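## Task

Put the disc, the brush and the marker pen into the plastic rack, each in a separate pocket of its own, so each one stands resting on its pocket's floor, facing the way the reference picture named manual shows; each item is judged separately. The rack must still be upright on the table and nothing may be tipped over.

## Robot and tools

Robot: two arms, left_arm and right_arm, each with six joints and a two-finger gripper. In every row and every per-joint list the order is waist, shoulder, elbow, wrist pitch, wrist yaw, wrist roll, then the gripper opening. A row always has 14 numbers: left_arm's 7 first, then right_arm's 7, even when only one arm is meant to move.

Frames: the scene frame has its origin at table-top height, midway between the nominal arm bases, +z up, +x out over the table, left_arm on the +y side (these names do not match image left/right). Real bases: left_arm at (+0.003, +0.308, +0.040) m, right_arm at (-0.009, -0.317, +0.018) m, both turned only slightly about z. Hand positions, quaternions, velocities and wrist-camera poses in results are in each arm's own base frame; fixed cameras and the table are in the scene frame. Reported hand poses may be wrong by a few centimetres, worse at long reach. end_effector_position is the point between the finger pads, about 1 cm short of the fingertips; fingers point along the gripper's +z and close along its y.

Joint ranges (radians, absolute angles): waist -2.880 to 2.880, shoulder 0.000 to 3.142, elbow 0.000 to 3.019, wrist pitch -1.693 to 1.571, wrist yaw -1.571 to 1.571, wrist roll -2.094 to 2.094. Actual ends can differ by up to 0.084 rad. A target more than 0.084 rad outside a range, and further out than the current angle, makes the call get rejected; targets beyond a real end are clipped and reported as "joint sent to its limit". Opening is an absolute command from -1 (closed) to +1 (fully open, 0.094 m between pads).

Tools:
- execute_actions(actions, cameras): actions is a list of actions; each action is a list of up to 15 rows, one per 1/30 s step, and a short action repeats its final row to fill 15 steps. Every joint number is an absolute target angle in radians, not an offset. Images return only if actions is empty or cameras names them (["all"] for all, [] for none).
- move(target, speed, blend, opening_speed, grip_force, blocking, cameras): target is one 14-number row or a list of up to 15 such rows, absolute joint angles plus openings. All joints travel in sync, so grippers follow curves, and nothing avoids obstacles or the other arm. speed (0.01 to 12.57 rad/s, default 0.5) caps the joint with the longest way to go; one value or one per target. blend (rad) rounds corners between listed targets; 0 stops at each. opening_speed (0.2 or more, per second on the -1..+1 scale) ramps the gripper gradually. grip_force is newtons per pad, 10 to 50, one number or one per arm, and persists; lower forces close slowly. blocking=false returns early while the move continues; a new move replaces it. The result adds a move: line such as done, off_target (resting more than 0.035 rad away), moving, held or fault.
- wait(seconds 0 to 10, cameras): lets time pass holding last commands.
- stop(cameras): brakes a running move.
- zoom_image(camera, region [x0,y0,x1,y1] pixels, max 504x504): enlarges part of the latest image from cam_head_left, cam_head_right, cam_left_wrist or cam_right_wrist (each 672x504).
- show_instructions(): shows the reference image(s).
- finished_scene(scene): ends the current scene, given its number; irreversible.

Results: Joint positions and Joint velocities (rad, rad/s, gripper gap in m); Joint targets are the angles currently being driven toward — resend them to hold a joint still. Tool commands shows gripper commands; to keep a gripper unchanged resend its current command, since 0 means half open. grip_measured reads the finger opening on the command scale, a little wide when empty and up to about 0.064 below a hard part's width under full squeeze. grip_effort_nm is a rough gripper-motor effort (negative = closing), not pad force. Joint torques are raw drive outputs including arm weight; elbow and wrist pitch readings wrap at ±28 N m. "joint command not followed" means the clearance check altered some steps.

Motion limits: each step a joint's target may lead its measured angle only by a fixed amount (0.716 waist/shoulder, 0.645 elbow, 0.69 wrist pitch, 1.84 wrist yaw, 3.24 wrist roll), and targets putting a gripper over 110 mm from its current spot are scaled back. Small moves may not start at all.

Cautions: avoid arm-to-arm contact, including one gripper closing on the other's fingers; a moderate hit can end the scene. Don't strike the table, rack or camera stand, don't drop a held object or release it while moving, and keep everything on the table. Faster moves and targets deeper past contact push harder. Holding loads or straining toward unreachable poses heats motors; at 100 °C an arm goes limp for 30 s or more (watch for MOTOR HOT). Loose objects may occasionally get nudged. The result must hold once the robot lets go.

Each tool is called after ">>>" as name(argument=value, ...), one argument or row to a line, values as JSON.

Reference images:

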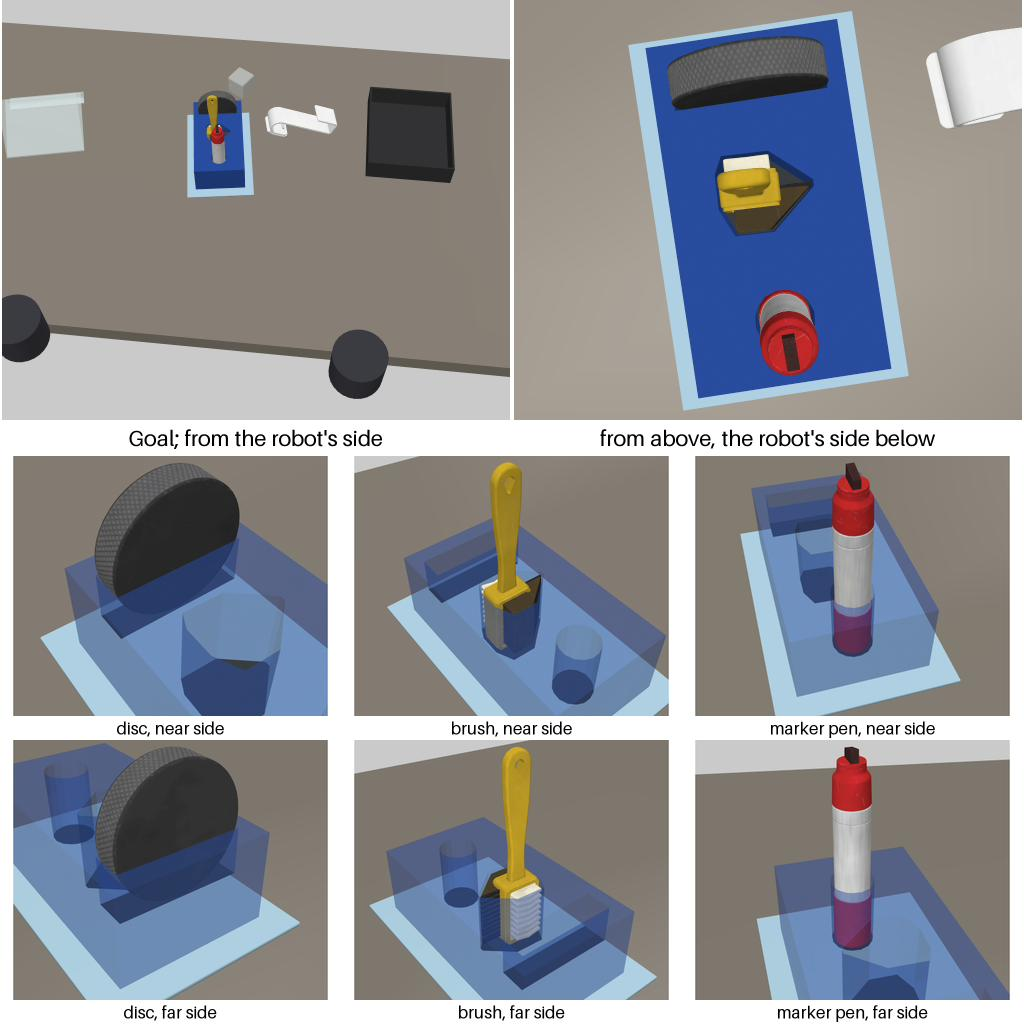

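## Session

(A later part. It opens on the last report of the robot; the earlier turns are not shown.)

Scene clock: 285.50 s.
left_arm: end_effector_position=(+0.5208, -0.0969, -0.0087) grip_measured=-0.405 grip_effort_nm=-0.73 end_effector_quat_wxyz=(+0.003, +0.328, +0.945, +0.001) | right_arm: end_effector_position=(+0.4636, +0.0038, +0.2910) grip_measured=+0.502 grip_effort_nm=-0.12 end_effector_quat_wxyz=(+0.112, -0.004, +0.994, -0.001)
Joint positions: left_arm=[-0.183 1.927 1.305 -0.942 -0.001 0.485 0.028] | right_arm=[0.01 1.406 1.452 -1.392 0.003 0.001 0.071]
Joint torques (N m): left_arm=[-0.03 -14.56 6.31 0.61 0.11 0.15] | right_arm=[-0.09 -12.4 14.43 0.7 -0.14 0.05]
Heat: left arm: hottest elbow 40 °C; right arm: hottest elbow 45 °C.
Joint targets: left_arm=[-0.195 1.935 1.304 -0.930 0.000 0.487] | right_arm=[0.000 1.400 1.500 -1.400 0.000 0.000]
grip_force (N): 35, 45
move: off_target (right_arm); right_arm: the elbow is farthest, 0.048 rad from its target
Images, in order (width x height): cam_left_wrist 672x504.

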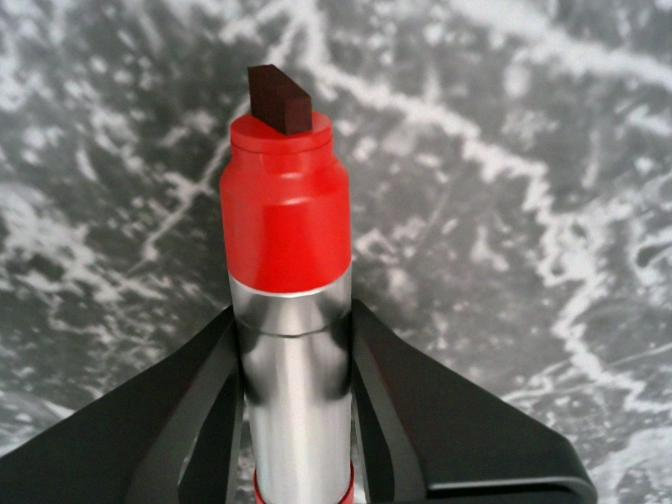

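>>> move(
  target=[
    [-0.195,1.8,1.40,-1.16,0,0.487,-0.7,0.0,1.4,1.5,-1.4,0,0,0.5],
    [-0.4,1.35,1.1,-0.2,0,0.25,-0.7,0.0,1.4,1.5,-1.4,0,0,0.5],
    [-0.667,1.55,0.56,0.99,0,0,-0.7,0.0,1.4,1.5,-1.4,0,0,0.5],
  ],
  speed=0.6,
  blend=[0.05,0.1,0],
)

>>> move(
  target=[
    [-0.679,1.615,0.53,1.10,0,0,-0.7,0.0,1.4,1.5,-1.4,0,0,0.5],
  ],
  speed=0.2,
  cameras=["all"],
)

>>> zoom_image(
  camera="cam_head_left",
  region=[325, 165, 405, 265],
)

>>> zoom_image(
  camera="cam_head_right",
  region=[330, 165, 410, 265],
)

Scene clock: 296.27 s.
left_arm: end_effector_position=(+0.4276, -0.3279, +0.1846) grip_measured=-0.405 grip_effort_nm=-0.73 end_effector_quat_wxyz=(+0.663, +0.235, +0.677, -0.219) | right_arm: end_effector_position=(+0.4636, +0.0038, +0.2910) grip_measured=+0.502 grip_effort_nm=-0.12 end_effector_quat_wxyz=(+0.112, -0.004, +0.994, -0.001)
Joint positions: left_arm=[-0.654 1.548 0.558 0.964 -0.001 0.015 0.028] | right_arm=[0.01 1.406 1.452 -1.392 0.003 0.001 0.071]
Joint torques (N m): left_arm=[-0.15 -8.12 5.81 2.95 0.08 -0.03] | right_arm=[-0.38 -12.22 14.35 0.57 -0.14 0.05]
Heat: left arm: hottest elbow 39 °C; right arm: hottest elbow 46 °C.
Joint targets: left_arm=[-0.667 1.550 0.560 0.990 0.000 0.000] | right_arm=[0.000 1.400 1.500 -1.400 0.000 0.000]
grip_force (N): 35, 45
move: off_target (right_arm); right_arm: the elbow is farthest, 0.048 rad from its target

Scene clock: 297.37 s.
left_arm: end_effector_position=(+0.4192, -0.3285, +0.1659) grip_measured=-0.405 grip_effort_nm=-0.73 end_effector_quat_wxyz=(+0.667, +0.236, +0.670, -0.224) | right_arm: end_effector_position=(+0.4636, +0.0038, +0.2910) grip_measured=+0.502 grip_effort_nm=-0.12 end_effector_quat_wxyz=(+0.112, -0.004, +0.994, -0.001)
Joint positions: left_arm=[-0.664 1.613 0.529 1.074 -0.001 0.015 0.028] | right_arm=[0.01 1.406 1.452 -1.392 0.003 0.001 0.071]
Joint torques (N m): left_arm=[-0.38 -8.29 5.11 2.85 0.08 -0.04] | right_arm=[-0.38 -12.51 14.54 0.53 -0.12 0.04]
Heat: left arm: hottest elbow 39 °C; right arm: hottest elbow 46 °C.
Joint targets: left_arm=[-0.679 1.615 0.530 1.100 0.000 0.000] | right_arm=[0.000 1.400 1.500 -1.400 0.000 0.000]
grip_force (N): 35, 45
move: off_target (right_arm); right_arm: the elbow is farthest, 0.048 rad from its target

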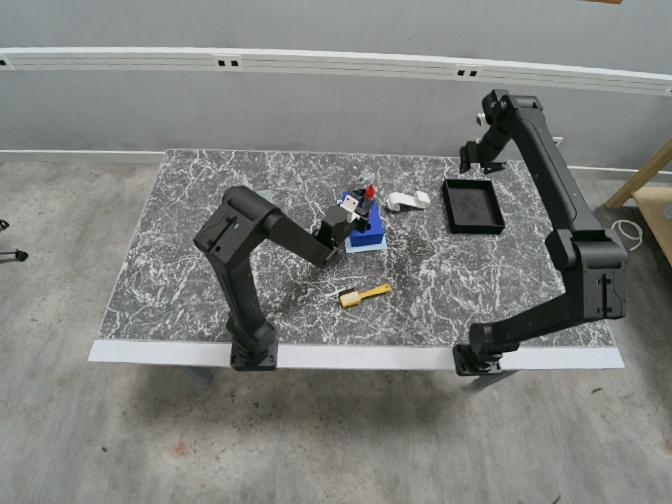

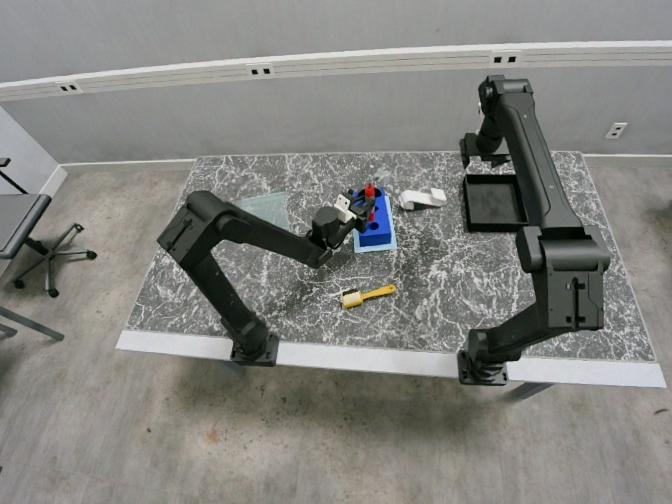

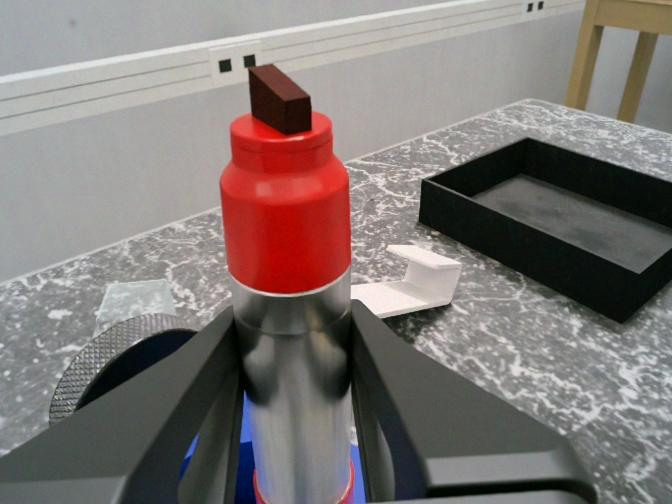

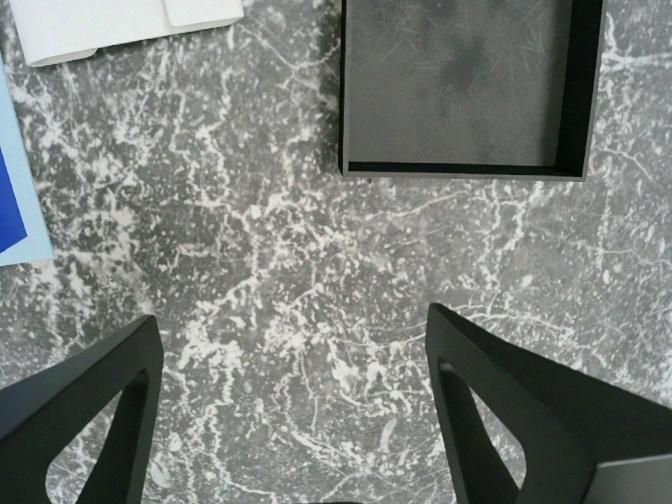

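Scaled by 5.040 from the camera's 672x504 image, which has a finer 960x720 frame.

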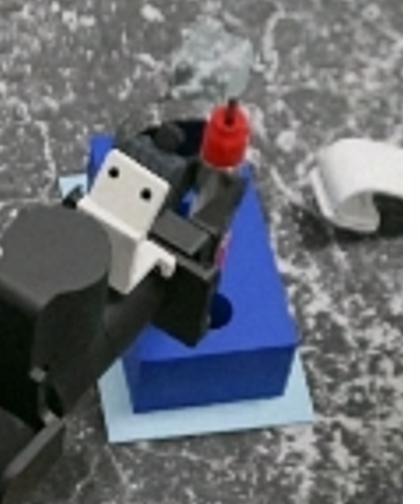

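Scaled by 5.040 from the camera's 672x504 image, which has a finer 960x720 frame.

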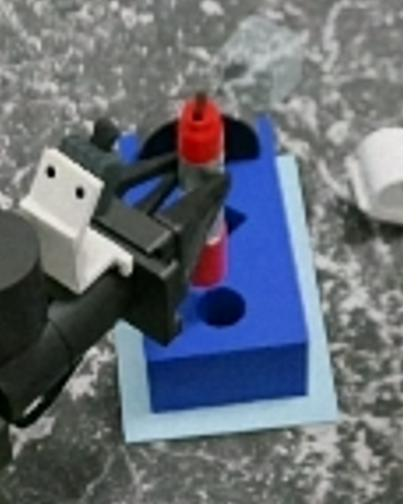

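>>> move(
  target=[
    [-0.685,1.659,0.524,1.158,0,-0.012,-0.7,0.0,1.4,1.5,-1.4,0,0,0.5],
  ],
  speed=0.1,
  cameras=["cam_left_wrist","cam_head_left","cam_head_right"],
)

>>> zoom_image(
  camera="cam_head_left",
  region=[340, 190, 390, 250],
)

>>> zoom_image(
  camera="cam_head_right",
  region=[350, 190, 400, 250],
)

Scene clock: 303.90 s.
left_arm: end_effector_position=(+0.4169, -0.3305, +0.1559) grip_measured=-0.405 grip_effort_nm=-0.73 end_effector_quat_wxyz=(+0.668, +0.233, +0.668, -0.231) | right_arm: end_effector_position=(+0.4636, +0.0038, +0.2910) grip_measured=+0.502 grip_effort_nm=-0.12 end_effector_quat_wxyz=(+0.112, -0.004, +0.994, -0.001)
Joint positions: left_arm=[-0.67 1.656 0.524 1.132 -0.001 0.003 0.028] | right_arm=[0.01 1.406 1.452 -1.392 0.003 0.001 0.071]
Joint torques (N m): left_arm=[-0.26 -8.47 4.68 2.85 0.08 -0.04] | right_arm=[-0.26 -12.51 14.57 0.51 -0.11 0.05]
Heat: left arm: hottest elbow 38 °C; right arm: hottest elbow 47 °C.
Joint targets: left_arm=[-0.685 1.659 0.524 1.158 0.000 -0.012] | right_arm=[0.000 1.400 1.500 -1.400 0.000 0.000]
grip_force (N): 35, 45
move: off_target (right_arm); right_arm: the elbow is farthest, 0.048 rad from its target
Images, in order (width x height): cam_head_left 672x504, cam_head_right 672x504, cam_left_wrist 672x504.

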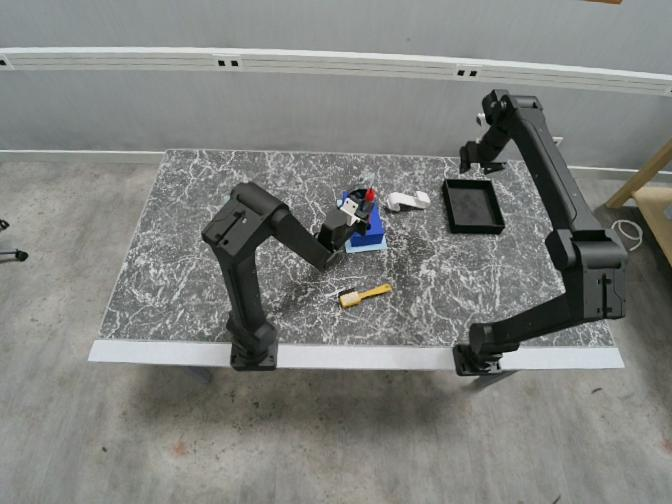

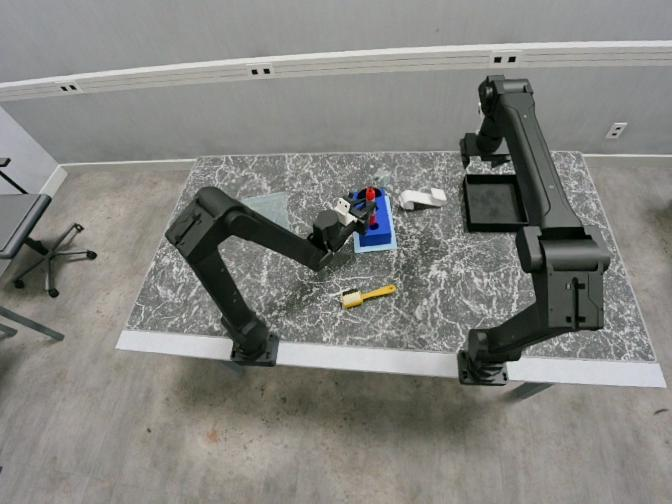

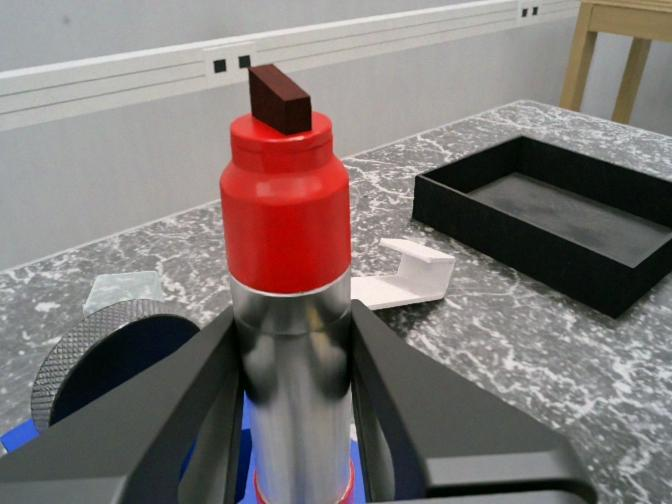

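Scaled by 8.400 from the camera's 672x504 image, which has a finer 960x720 frame.

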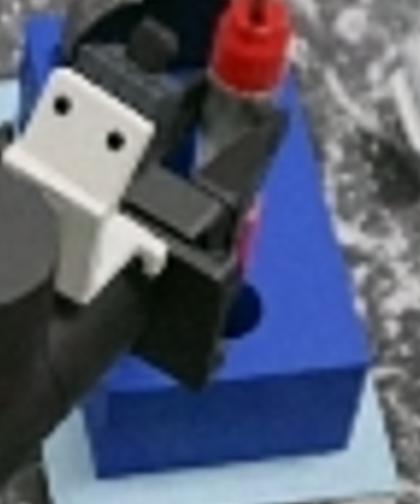

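Scaled by 8.400 from the camera's 672x504 image, which has a finer 960x720 frame.

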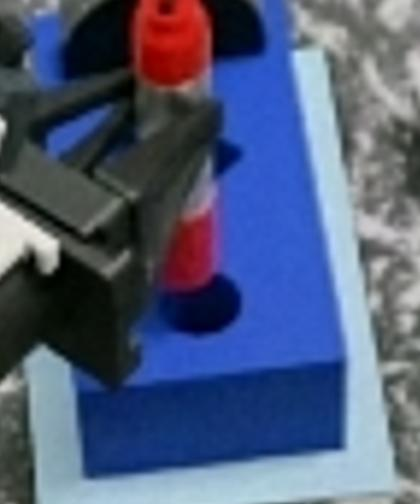

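>>> move(
  target=[
    [-0.688,1.698,0.533,1.192,0,-0.012,-0.7,0.0,1.4,1.5,-1.4,0,0,0.5],
  ],
  speed=0.06,
  cameras=["cam_head_left","cam_head_right"],
)

>>> zoom_image(
  camera="cam_head_left",
  region=[340, 190, 390, 250],
)

>>> zoom_image(
  camera="cam_head_right",
  region=[350, 190, 400, 250],
)

Scene clock: 310.43 s.
left_arm: end_effector_position=(+0.4165, -0.3323, +0.1446) grip_measured=-0.405 grip_effort_nm=-0.73 end_effector_quat_wxyz=(+0.666, +0.235, +0.669, -0.232) | right_arm: end_effector_position=(+0.4636, +0.0038, +0.2910) grip_measured=+0.502 grip_effort_nm=-0.12 end_effector_quat_wxyz=(+0.112, -0.004, +0.994, -0.001)
Joint positions: left_arm=[-0.673 1.695 0.524 1.166 -0.001 0.003 0.028] | right_arm=[0.01 1.406 1.452 -1.392 0.003 0.001 0.071]
Joint torques (N m): left_arm=[-0.32 -8.59 5.14 2.86 0.07 -0.03] | right_arm=[-0.21 -12.45 14.39 0.64 -0.13 0.05]
Heat: left arm: hottest elbow 38 °C; right arm: hottest elbow 48 °C.
Joint targets: left_arm=[-0.688 1.698 0.533 1.192 0.000 -0.012] | right_arm=[0.000 1.400 1.500 -1.400 0.000 0.000]
grip_force (N): 35, 45
move: off_target (right_arm); right_arm: the elbow is farthest, 0.048 rad from its target
Images, in order (width x height): cam_head_left 672x504, cam_head_right 672x504.

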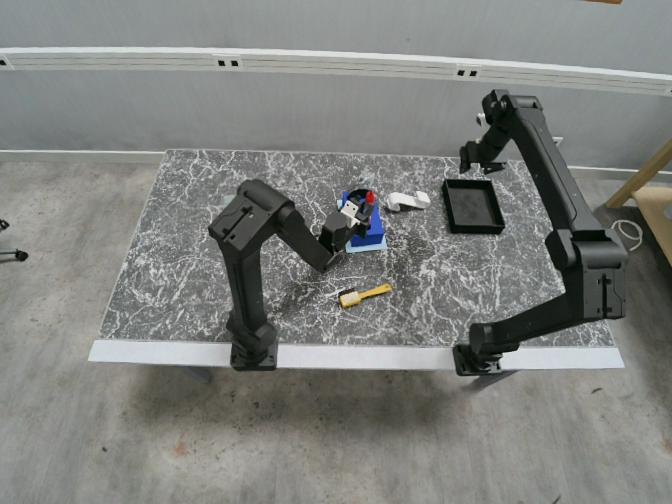

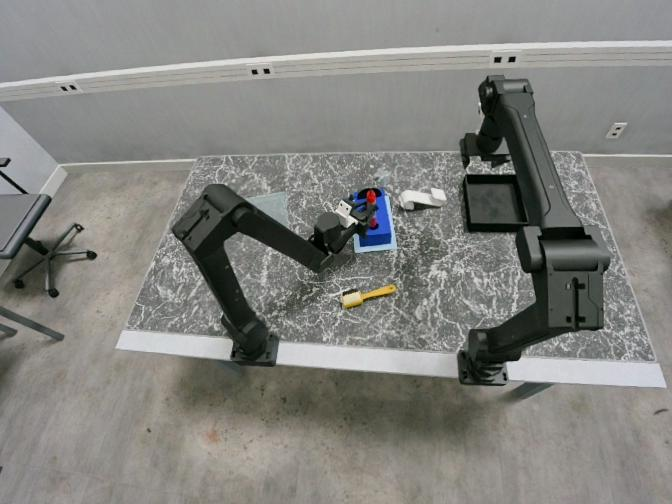

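Scaled by 8.400 from the camera's 672x504 image, which has a finer 960x720 frame.

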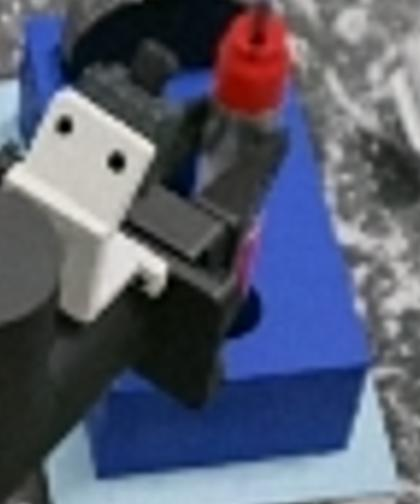

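Scaled by 8.400 from the camera's 672x504 image, which has a finer 960x720 frame.

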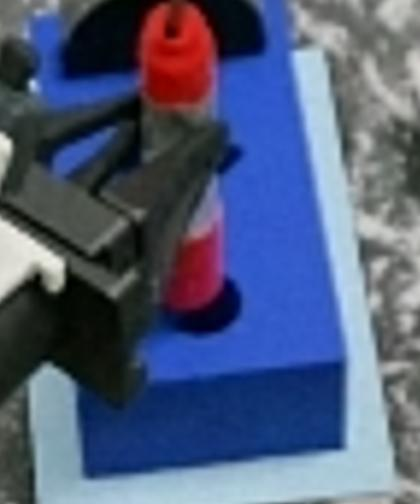

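>>> move(
  target=[
    [-0.695,1.71,0.55,1.20,0,-0.012,-0.7,0.0,1.4,1.5,-1.4,0,0,0.5],
    [-0.695,1.735,0.55,1.228,0,-0.012,-0.7,0.0,1.4,1.5,-1.4,0,0,0.5],
  ],
  speed=0.06,
  cameras=["cam_head_left","cam_head_right"],
)

>>> zoom_image(
  camera="cam_head_left",
  region=[340, 190, 390, 250],
)

>>> zoom_image(
  camera="cam_head_right",
  region=[350, 190, 400, 250],
)

Scene clock: 317.43 s.
left_arm: end_effector_position=(+0.4144, -0.3355, +0.1346) grip_measured=-0.405 grip_effort_nm=-0.73 end_effector_quat_wxyz=(+0.665, +0.237, +0.668, -0.234) | right_arm: end_effector_position=(+0.4636, +0.0038, +0.2910) grip_measured=+0.502 grip_effort_nm=-0.12 end_effector_quat_wxyz=(+0.112, -0.004, +0.994, -0.001)
Joint positions: left_arm=[-0.68 1.732 0.524 1.202 -0.001 0.003 0.028] | right_arm=[0.01 1.406 1.452 -1.392 0.003 0.001 0.071]
Joint torques (N m): left_arm=[-0.44 -8.76 6.06 2.92 0.08 -0.03] | right_arm=[0.26 -12.81 14.42 0.5 -0.15 0.07]
Heat: left arm: hottest elbow 37 °C; right arm: hottest elbow 48 °C.
Joint targets: left_arm=[-0.695 1.735 0.550 1.228 0.000 -0.012] | right_arm=[0.000 1.400 1.500 -1.400 0.000 0.000]
grip_force (N): 35, 45
move: off_target (right_arm); right_arm: the elbow is farthest, 0.048 rad from its target
Images, in order (width x height): cam_head_left 672x504, cam_head_right 672x504.

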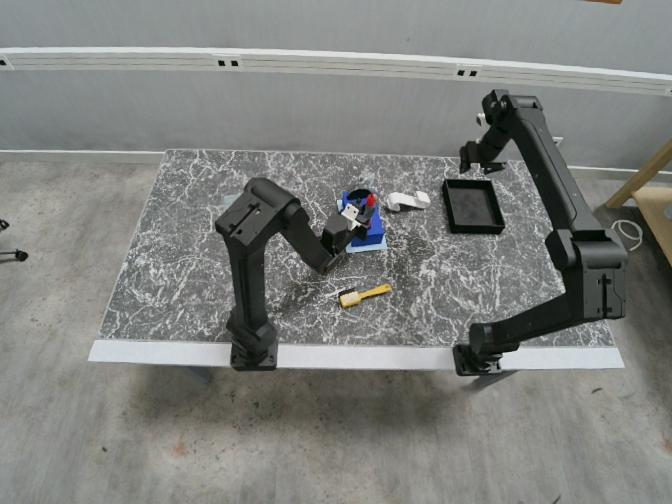

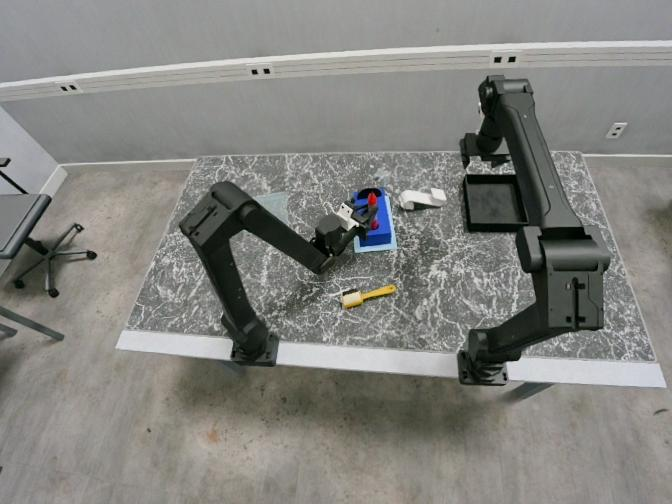

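Scaled by 8.400 from the camera's 672x504 image, which has a finer 960x720 frame.

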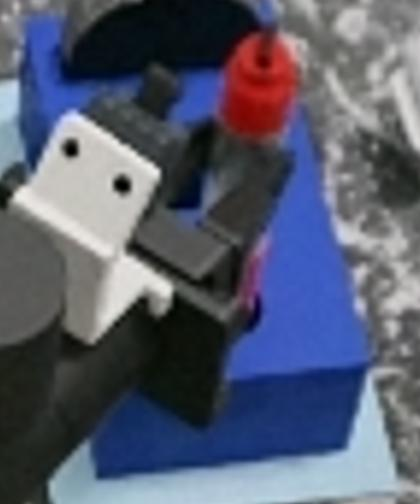

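Scaled by 8.400 from the camera's 672x504 image, which has a finer 960x720 frame.

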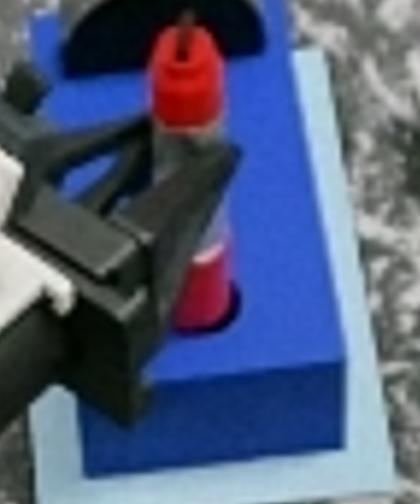

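>>> move(
  target=[
    [-0.695,1.757,0.555,1.252,0,-0.012,-0.7,0.0,1.4,1.5,-1.4,0,0,0.5],
  ],
  speed=0.04,
  cameras=["cam_head_left","cam_head_right"],
)

>>> zoom_image(
  camera="cam_head_right",
  region=[350, 190, 400, 250],
)

Scene clock: 322.17 s.
left_arm: end_effector_position=(+0.4145, -0.3356, +0.1311) grip_measured=-0.405 grip_effort_nm=-0.73 end_effector_quat_wxyz=(+0.667, +0.236, +0.666, -0.235) | right_arm: end_effector_position=(+0.4636, +0.0038, +0.2910) grip_measured=+0.502 grip_effort_nm=-0.12 end_effector_quat_wxyz=(+0.112, -0.004, +0.994, -0.001)
Joint positions: left_arm=[-0.68 1.751 0.524 1.228 -0.001 0.003 0.028] | right_arm=[0.01 1.406 1.452 -1.392 0.003 0.001 0.071]
Joint torques (N m): left_arm=[-0.26 -8.64 6.3 2.81 0.08 -0.03] | right_arm=[-0.09 -12.45 14.54 0.5 -0.11 0.05]
Heat: left arm: hottest elbow 37 °C; right arm: hottest elbow 48 °C.
Joint targets: left_arm=[-0.695 1.757 0.555 1.252 0.000 -0.012] | right_arm=[0.000 1.400 1.500 -1.400 0.000 0.000]
grip_force (N): 35, 45
move: off_target (right_arm); right_arm: the elbow is farthest, 0.048 rad from its target
Images, in order (width x height): cam_head_left 672x504, cam_head_right 672x504.

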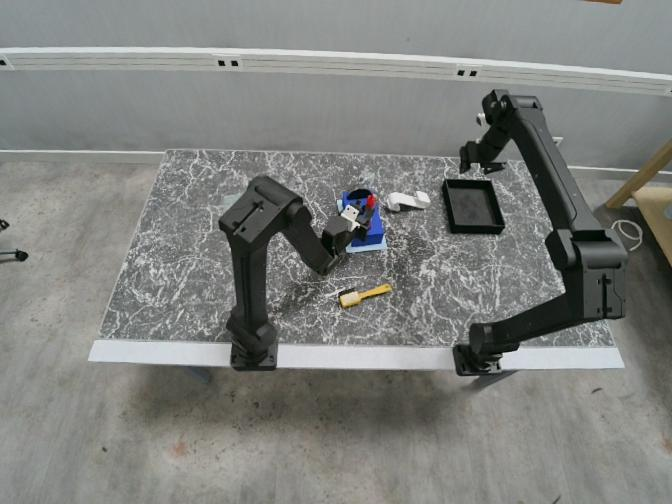

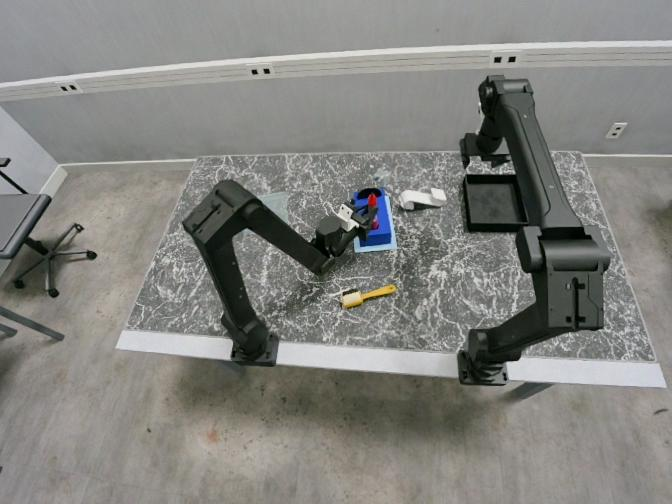

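Scaled by 8.400 from the camera's 672x504 image, which has a finer 960x720 frame.

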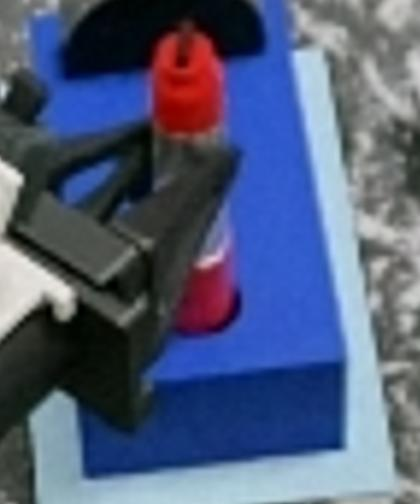

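>>> move(
  target=[
    [-0.695,1.79,0.561,1.285,0,-0.012,-0.7,0.0,1.4,1.5,-1.4,0,0,0.5],
  ],
  speed=0.05,
)

>>> move(
  target=[
    [-0.695,1.825,0.563,1.318,0,-0.012,-0.7,0.0,1.4,1.5,-1.4,0,0,0.5],
  ],
  speed=0.05,
  cameras=["cam_head_left","cam_head_right"],
)

>>> zoom_image(
  camera="cam_head_right",
  region=[350, 190, 400, 250],
)

Scene clock: 328.07 s.
left_arm: end_effector_position=(+0.4158, -0.3369, +0.1230) grip_measured=-0.405 grip_effort_nm=-0.73 end_effector_quat_wxyz=(+0.668, +0.236, +0.666, -0.235) | right_arm: end_effector_position=(+0.4636, +0.0038, +0.2910) grip_measured=+0.502 grip_effort_nm=-0.12 end_effector_quat_wxyz=(+0.112, -0.004, +0.994, -0.001)
Joint positions: left_arm=[-0.68 1.786 0.529 1.259 -0.001 0.002 0.028] | right_arm=[0.01 1.406 1.452 -1.392 0.003 0.001 0.071]
Joint torques (N m): left_arm=[-0.26 -9.23 6.08 2.88 0.09 -0.02] | right_arm=[0.03 -12.51 14.6 0.64 -0.09 0.07]
Heat: left arm: hottest elbow 37 °C; right arm: hottest elbow 49 °C.
Joint targets: left_arm=[-0.695 1.790 0.561 1.285 0.000 -0.012] | right_arm=[0.000 1.400 1.500 -1.400 0.000 0.000]
grip_force (N): 35, 45
move: off_target (right_arm); right_arm: the elbow is farthest, 0.048 rad from its target

Scene clock: 329.17 s.
left_arm: end_effector_position=(+0.4167, -0.3376, +0.1144) grip_measured=-0.405 grip_effort_nm=-0.73 end_effector_quat_wxyz=(+0.668, +0.236, +0.665, -0.236) | right_arm: end_effector_position=(+0.4636, +0.0038, +0.2910) grip_measured=+0.502 grip_effort_nm=-0.12 end_effector_quat_wxyz=(+0.112, -0.004, +0.994, -0.001)
Joint positions: left_arm=[-0.68 1.822 0.533 1.292 -0.001 0.002 0.028] | right_arm=[0.01 1.406 1.452 -1.392 0.003 0.001 0.071]
Joint torques (N m): left_arm=[-0.15 -9.29 5.76 2.86 0.08 -0.03] | right_arm=[-0.15 -12.34 14.53 0.51 -0.18 0.06]
Heat: left arm: hottest elbow 37 °C; right arm: hottest elbow 49 °C.
Joint targets: left_arm=[-0.695 1.825 0.563 1.318 0.000 -0.012] | right_arm=[0.000 1.400 1.500 -1.400 0.000 0.000]
grip_force (N): 35, 45
move: off_target (right_arm); right_arm: the elbow is farthest, 0.048 rad from its target
Images, in order (width x height): cam_head_left 672x504, cam_head_right 672x504.

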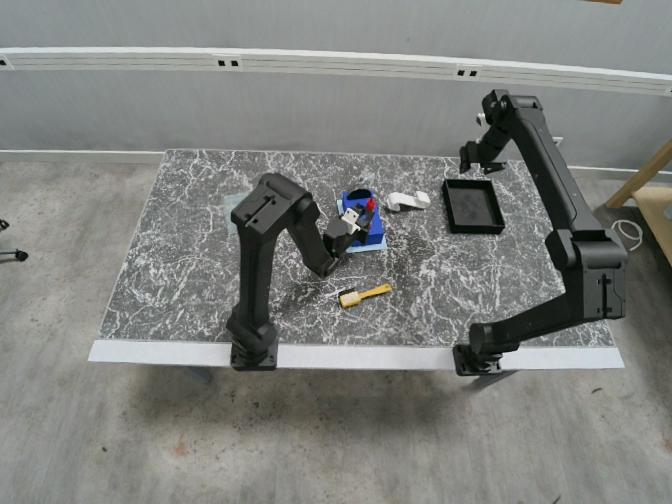

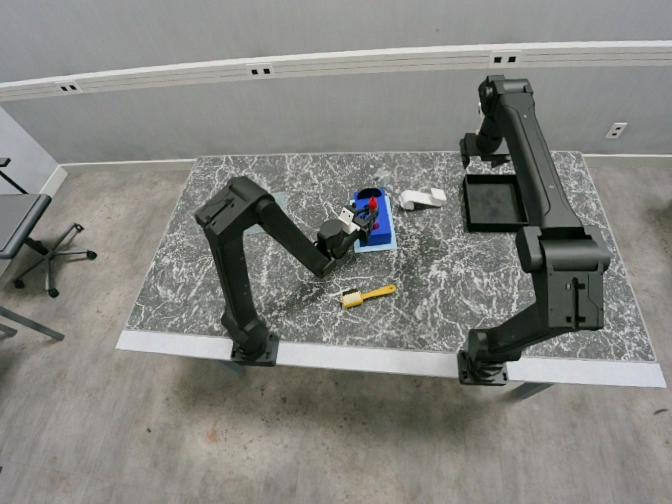

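Scaled by 8.400 from the camera's 672x504 image, which has a finer 960x720 frame.

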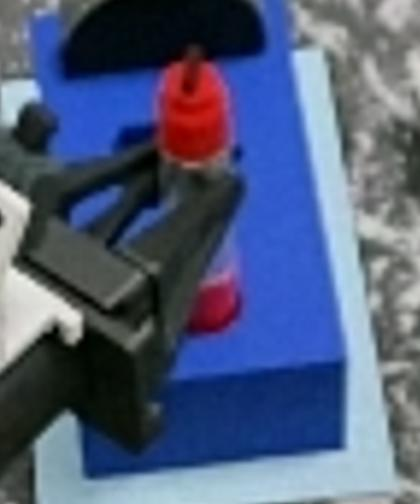

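>>> move(
  target=[
    [-0.695,1.87,0.563,1.36,0,-0.012,-0.7,0.0,1.4,1.5,-1.4,0,0,0.5],
  ],
  speed=0.06,
)

>>> move(
  target=[
    [-0.695,1.905,0.566,1.393,0,-0.012,-0.7,0.0,1.4,1.5,-1.4,0,0,0.5],
  ],
  speed=0.05,
  cameras=["cam_head_left","cam_head_right"],
)

>>> zoom_image(
  camera="cam_head_right",
  region=[350, 190, 400, 250],
)

Scene clock: 333.13 s.
left_arm: end_effector_position=(+0.4159, -0.3370, +0.1017) grip_measured=-0.405 grip_effort_nm=-0.73 end_effector_quat_wxyz=(+0.667, +0.236, +0.666, -0.235) | right_arm: end_effector_position=(+0.4636, +0.0038, +0.2910) grip_measured=+0.502 grip_effort_nm=-0.12 end_effector_quat_wxyz=(+0.112, -0.004, +0.994, -0.001)
Joint positions: left_arm=[-0.68 1.867 0.533 1.334 -0.001 0.002 0.028] | right_arm=[0.01 1.406 1.452 -1.392 0.003 0.001 0.071]
Joint torques (N m): left_arm=[-0.32 -9.52 5.41 2.88 0.08 -0.02] | right_arm=[-0.03 -12.16 14.61 0.44 -0.14 0.06]
Heat: left arm: hottest elbow 37 °C; right arm: hottest elbow 49 °C.
Joint targets: left_arm=[-0.695 1.870 0.563 1.360 0.000 -0.012] | right_arm=[0.000 1.400 1.500 -1.400 0.000 0.000]
grip_force (N): 35, 45
move: off_target (right_arm); right_arm: the elbow is farthest, 0.048 rad from its target

Scene clock: 334.23 s.
left_arm: end_effector_position=(+0.4168, -0.3377, +0.0939) grip_measured=-0.405 grip_effort_nm=-0.73 end_effector_quat_wxyz=(+0.668, +0.236, +0.665, -0.236) | right_arm: end_effector_position=(+0.4636, +0.0038, +0.2910) grip_measured=+0.502 grip_effort_nm=-0.12 end_effector_quat_wxyz=(+0.112, -0.004, +0.994, -0.001)
Joint positions: left_arm=[-0.68 1.902 0.54 1.367 -0.001 0.002 0.028] | right_arm=[0.01 1.406 1.452 -1.392 0.003 0.001 0.071]
Joint torques (N m): left_arm=[-0.32 -9.88 5.01 2.89 0.08 -0.02] | right_arm=[-0.15 -12.45 14.42 0.59 -0.13 0.05]
Heat: left arm: hottest elbow 36 °C; right arm: hottest elbow 49 °C.
Joint targets: left_arm=[-0.695 1.905 0.566 1.393 0.000 -0.012] | right_arm=[0.000 1.400 1.500 -1.400 0.000 0.000]
grip_force (N): 35, 45
move: off_target (right_arm); right_arm: the elbow is farthest, 0.048 rad from its target
Images, in order (width x height): cam_head_left 672x504, cam_head_right 672x504.

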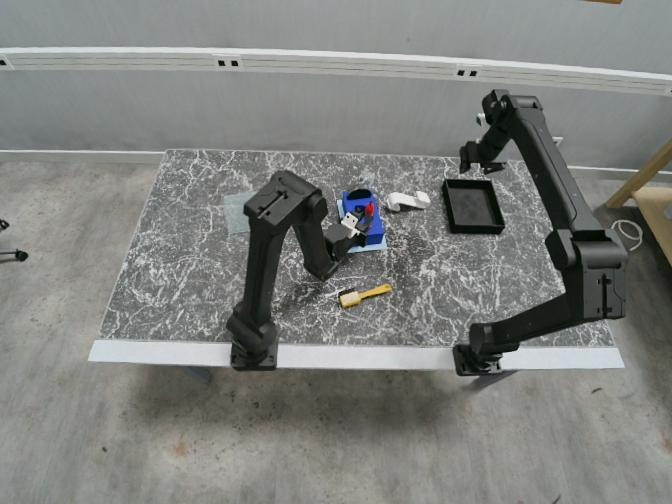

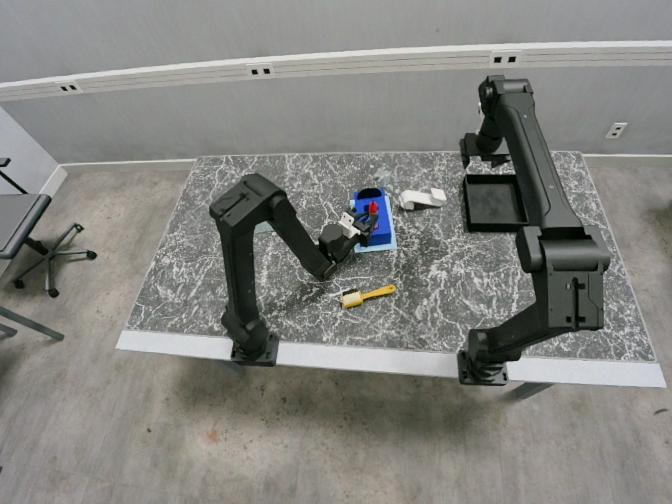

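Scaled by 8.400 from the camera's 672x504 image, which has a finer 960x720 frame.

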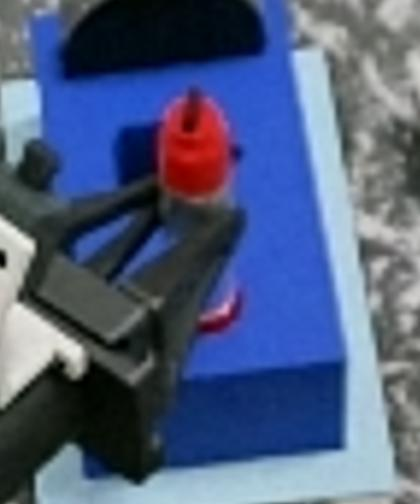

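>>> move(
  target=[
    [-0.695,1.935,0.567,1.422,0,-0.012,-0.7,0.0,1.4,1.5,-1.4,0,0,0.5],
  ],
  speed=0.05,
)

>>> move(
  target=[
    [-0.695,1.955,0.567,1.44,0,-0.012,-0.7,0.0,1.4,1.5,-1.4,0,0,0.5],
  ],
  speed=0.05,
  cameras=["cam_head_left","cam_head_right","cam_left_wrist"],
)

>>> zoom_image(
  camera="cam_head_right",
  region=[350, 190, 400, 250],
)

Scene clock: 338.40 s.
left_arm: end_effector_position=(+0.4158, -0.3369, +0.0858) grip_measured=-0.405 grip_effort_nm=-0.73 end_effector_quat_wxyz=(+0.668, +0.236, +0.665, -0.236) | right_arm: end_effector_position=(+0.4636, +0.0038, +0.2910) grip_measured=+0.502 grip_effort_nm=-0.11 end_effector_quat_wxyz=(+0.112, -0.004, +0.994, -0.001)
Joint positions: left_arm=[-0.68 1.931 0.54 1.396 -0.001 0.002 0.028] | right_arm=[0.01 1.406 1.452 -1.392 0.003 0.001 0.071]
Joint torques (N m): left_arm=[-0.15 -9.82 4.86 2.86 0.08 -0.02] | right_arm=[-0.21 -12.75 14.43 0.49 -0.14 0.05]
Heat: left arm: hottest elbow 36 °C; right arm: hottest elbow 49 °C.
Joint targets: left_arm=[-0.695 1.935 0.567 1.422 0.000 -0.012] | right_arm=[0.000 1.400 1.500 -1.400 0.000 0.000]
grip_force (N): 35, 45
move: off_target (right_arm); right_arm: the elbow is farthest, 0.048 rad from its target

Scene clock: 339.23 s.
left_arm: end_effector_position=(+0.4162, -0.3372, +0.0814) grip_measured=-0.405 grip_effort_nm=-0.73 end_effector_quat_wxyz=(+0.669, +0.236, +0.664, -0.236) | right_arm: end_effector_position=(+0.4636, +0.0038, +0.2910) grip_measured=+0.502 grip_effort_nm=-0.11 end_effector_quat_wxyz=(+0.112, -0.004, +0.994, -0.001)
Joint positions: left_arm=[-0.68 1.951 0.543 1.414 -0.001 0.002 0.028] | right_arm=[0.01 1.406 1.452 -1.392 0.003 0.001 0.071]
Joint torques (N m): left_arm=[-0.21 -10.05 4.49 2.89 0.08 -0.02] | right_arm=[0.21 -12.4 14.57 0.55 -0.12 0.04]
Heat: left arm: hottest elbow 36 °C; right arm: hottest elbow 49 °C.
Joint targets: left_arm=[-0.695 1.955 0.567 1.440 0.000 -0.012] | right_arm=[0.000 1.400 1.500 -1.400 0.000 0.000]
grip_force (N): 35, 45
move: off_target (right_arm); right_arm: the elbow is farthest, 0.048 rad from its target
Images, in order (width x height): cam_head_left 672x504, cam_head_right 672x504, cam_left_wrist 672x504.

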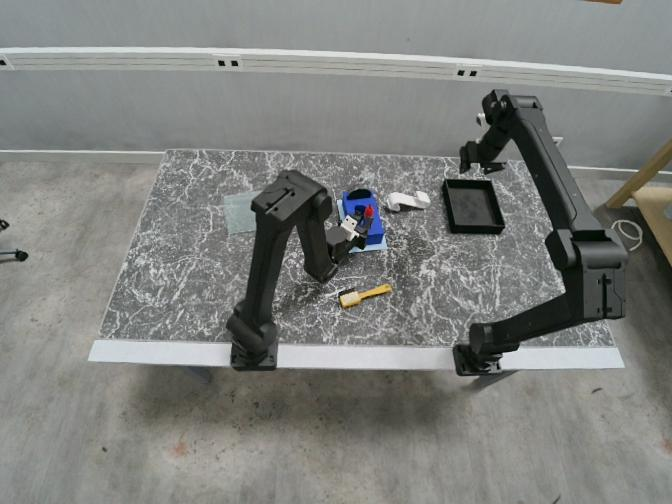

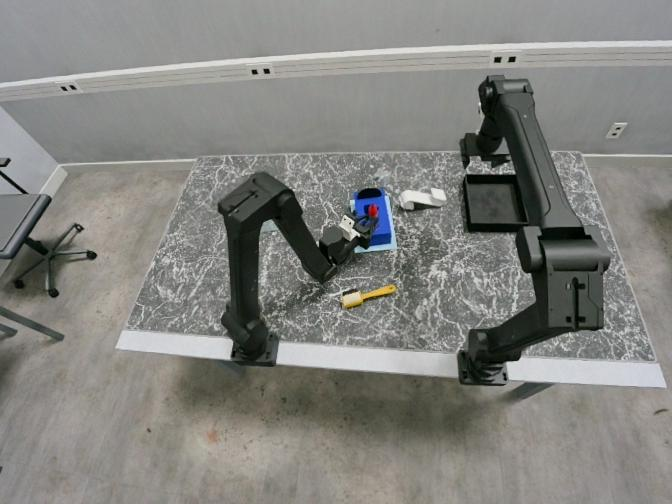

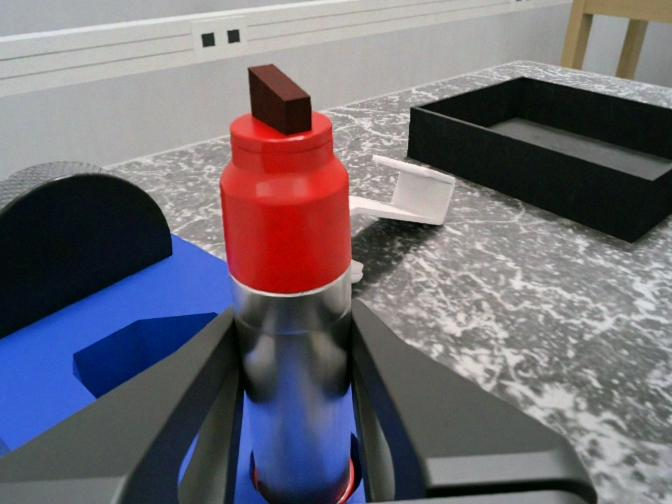

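Scaled by 8.400 from the camera's 672x504 image, which has a finer 960x720 frame.

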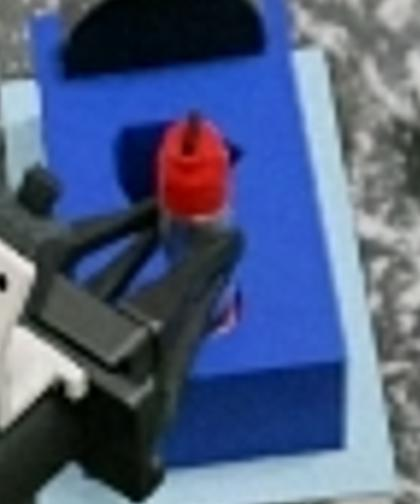

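>>> move(
  target=[
    [-0.695,1.99,0.567,1.47,0,-0.012,-0.7,0.0,1.4,1.5,-1.4,0,0,0.5],
  ],
  speed=0.1,
  cameras=["cam_head_left"],
)

Scene clock: 353.03 s.
left_arm: end_effector_position=(+0.4156, -0.3367, +0.0753) grip_measured=-0.405 grip_effort_nm=-0.73 end_effector_quat_wxyz=(+0.671, +0.235, +0.662, -0.237) | right_arm: end_effector_position=(+0.4636, +0.0038, +0.2910) grip_measured=+0.502 grip_effort_nm=-0.12 end_effector_quat_wxyz=(+0.112, -0.004, +0.994, -0.001)
Joint positions: left_arm=[-0.68 1.981 0.546 1.449 -0.001 0.002 0.028] | right_arm=[0.01 1.406 1.452 -1.392 0.003 0.001 0.071]
Joint torques (N m): left_arm=[-0.09 -9.76 4.12 2.67 0.08 -0.03] | right_arm=[0.15 -12.45 14.63 0.64 -0.14 0.04]
Heat: left arm: hottest elbow 36 °C; right arm: hottest elbow 50 °C.
Joint targets: left_arm=[-0.695 1.990 0.567 1.470 0.000 -0.012] | right_arm=[0.000 1.400 1.500 -1.400 0.000 0.000]
grip_force (N): 35, 45
move: off_target (right_arm); right_arm: the elbow is farthest, 0.048 rad from its target
Images, in order (width x height): cam_head_left 672x504.

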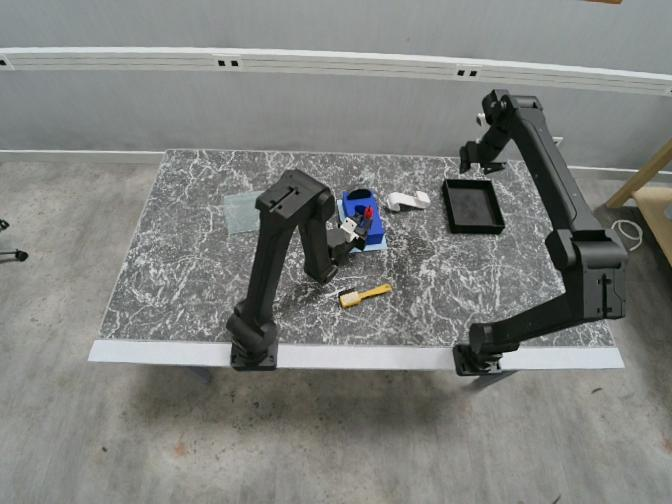

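>>> move(
  target=[
    [-0.695,2.008,0.567,1.488,0,-0.012,-0.7,0.0,1.4,1.5,-1.4,0,0,0.5],
    [-0.695,2.028,0.567,1.508,0,-0.012,-0.7,0.0,1.4,1.5,-1.4,0,0,0.5],
  ],
  speed=0.06,
  cameras=["cam_left_wrist","cam_head_right"],
)

>>> zoom_image(
  camera="cam_head_right",
  region=[280, 160, 420, 265],
)

Scene clock: 357.13 s.
left_arm: end_effector_position=(+0.4145, -0.3359, +0.0747) grip_measured=-0.405 grip_effort_nm=-0.73 end_effector_quat_wxyz=(+0.680, +0.232, +0.653, -0.240) | right_arm: end_effector_position=(+0.4636, +0.0038, +0.2910) grip_measured=+0.502 grip_effort_nm=-0.12 end_effector_quat_wxyz=(+0.112, -0.004, +0.994, -0.001)
Joint positions: left_arm=[-0.68 2.007 0.547 1.499 -0.001 0.002 0.028] | right_arm=[0.01 1.406 1.452 -1.392 0.003 0.001 0.071]
Joint torques (N m): left_arm=[-0.15 -9.05 3.88 2.19 0.07 -0.02] | right_arm=[-0.38 -12.28 14.38 0.53 -0.15 0.02]
Heat: left arm: hottest elbow 36 °C; right arm: hottest elbow 50 °C.
Joint targets: left_arm=[-0.695 2.028 0.567 1.508 0.000 -0.012] | right_arm=[0.000 1.400 1.500 -1.400 0.000 0.000]
grip_force (N): 35, 45
move: off_target (right_arm); right_arm: the elbow is farthest, 0.048 rad from its target
Images, in order (width x height): cam_head_right 672x504, cam_left_wrist 672x504.

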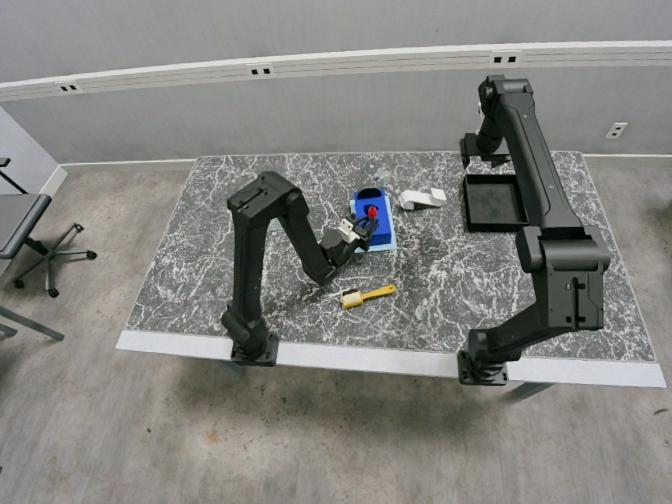

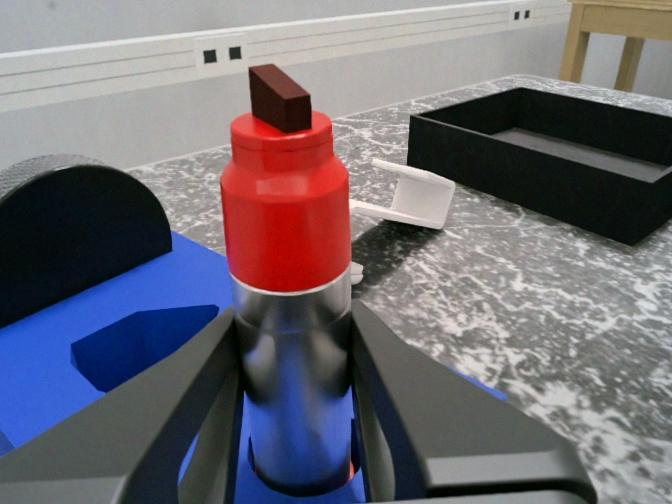

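Scaled by 3.600 from the camera's 672x504 image, which has a finer 960x720 frame.

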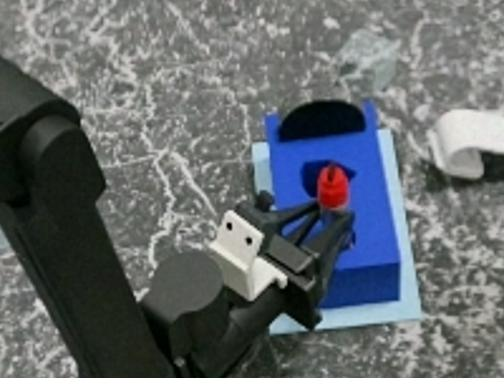

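>>> move(
  target=[
    [-0.695,1.985,0.567,1.468,0,-0.012,-0.7,0.0,1.4,1.5,-1.4,0,0,0.5],
    [-0.695,1.985,0.567,1.468,0,-0.012,0.3,0.0,1.4,1.5,-1.4,0,0,0.5],
  ],
  speed=0.1,
  opening_speed=0.4,
  cameras=["cam_left_wrist"],
)

Scene clock: 363.13 s.
left_arm: end_effector_position=(+0.4153, -0.3365, +0.0742) grip_measured=+0.297 grip_effort_nm=0.16 end_effector_quat_wxyz=(+0.676, +0.233, +0.658, -0.238) | right_arm: end_effector_position=(+0.4636, +0.0038, +0.2910) grip_measured=+0.502 grip_effort_nm=-0.12 end_effector_quat_wxyz=(+0.112, -0.004, +0.994, -0.001)
Joint positions: left_arm=[-0.68 1.998 0.548 1.477 -0.001 0.002 0.061] | right_arm=[0.01 1.406 1.452 -1.392 0.003 0.001 0.071]
Joint torques (N m): left_arm=[-0.38 -11.46 3.85 1.43 0.08 -0.03] | right_arm=[0.15 -12.45 14.37 0.55 -0.14 0.07]
Heat: left arm: hottest elbow 36 °C; right arm: hottest elbow 51 °C.
Joint targets: left_arm=[-0.695 1.985 0.567 1.468 0.000 -0.012] | right_arm=[0.000 1.400 1.500 -1.400 0.000 0.000]
grip_force (N): 35, 45
move: off_target (right_arm); right_arm: the elbow is farthest, 0.048 rad from its target
Images, in order (width x height): cam_left_wrist 672x504.

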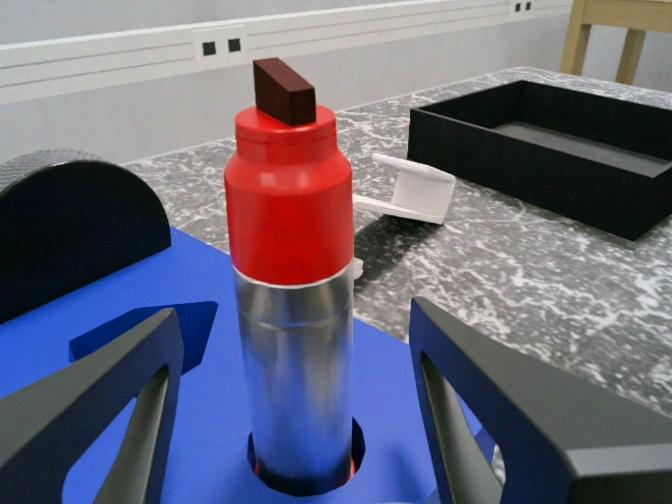

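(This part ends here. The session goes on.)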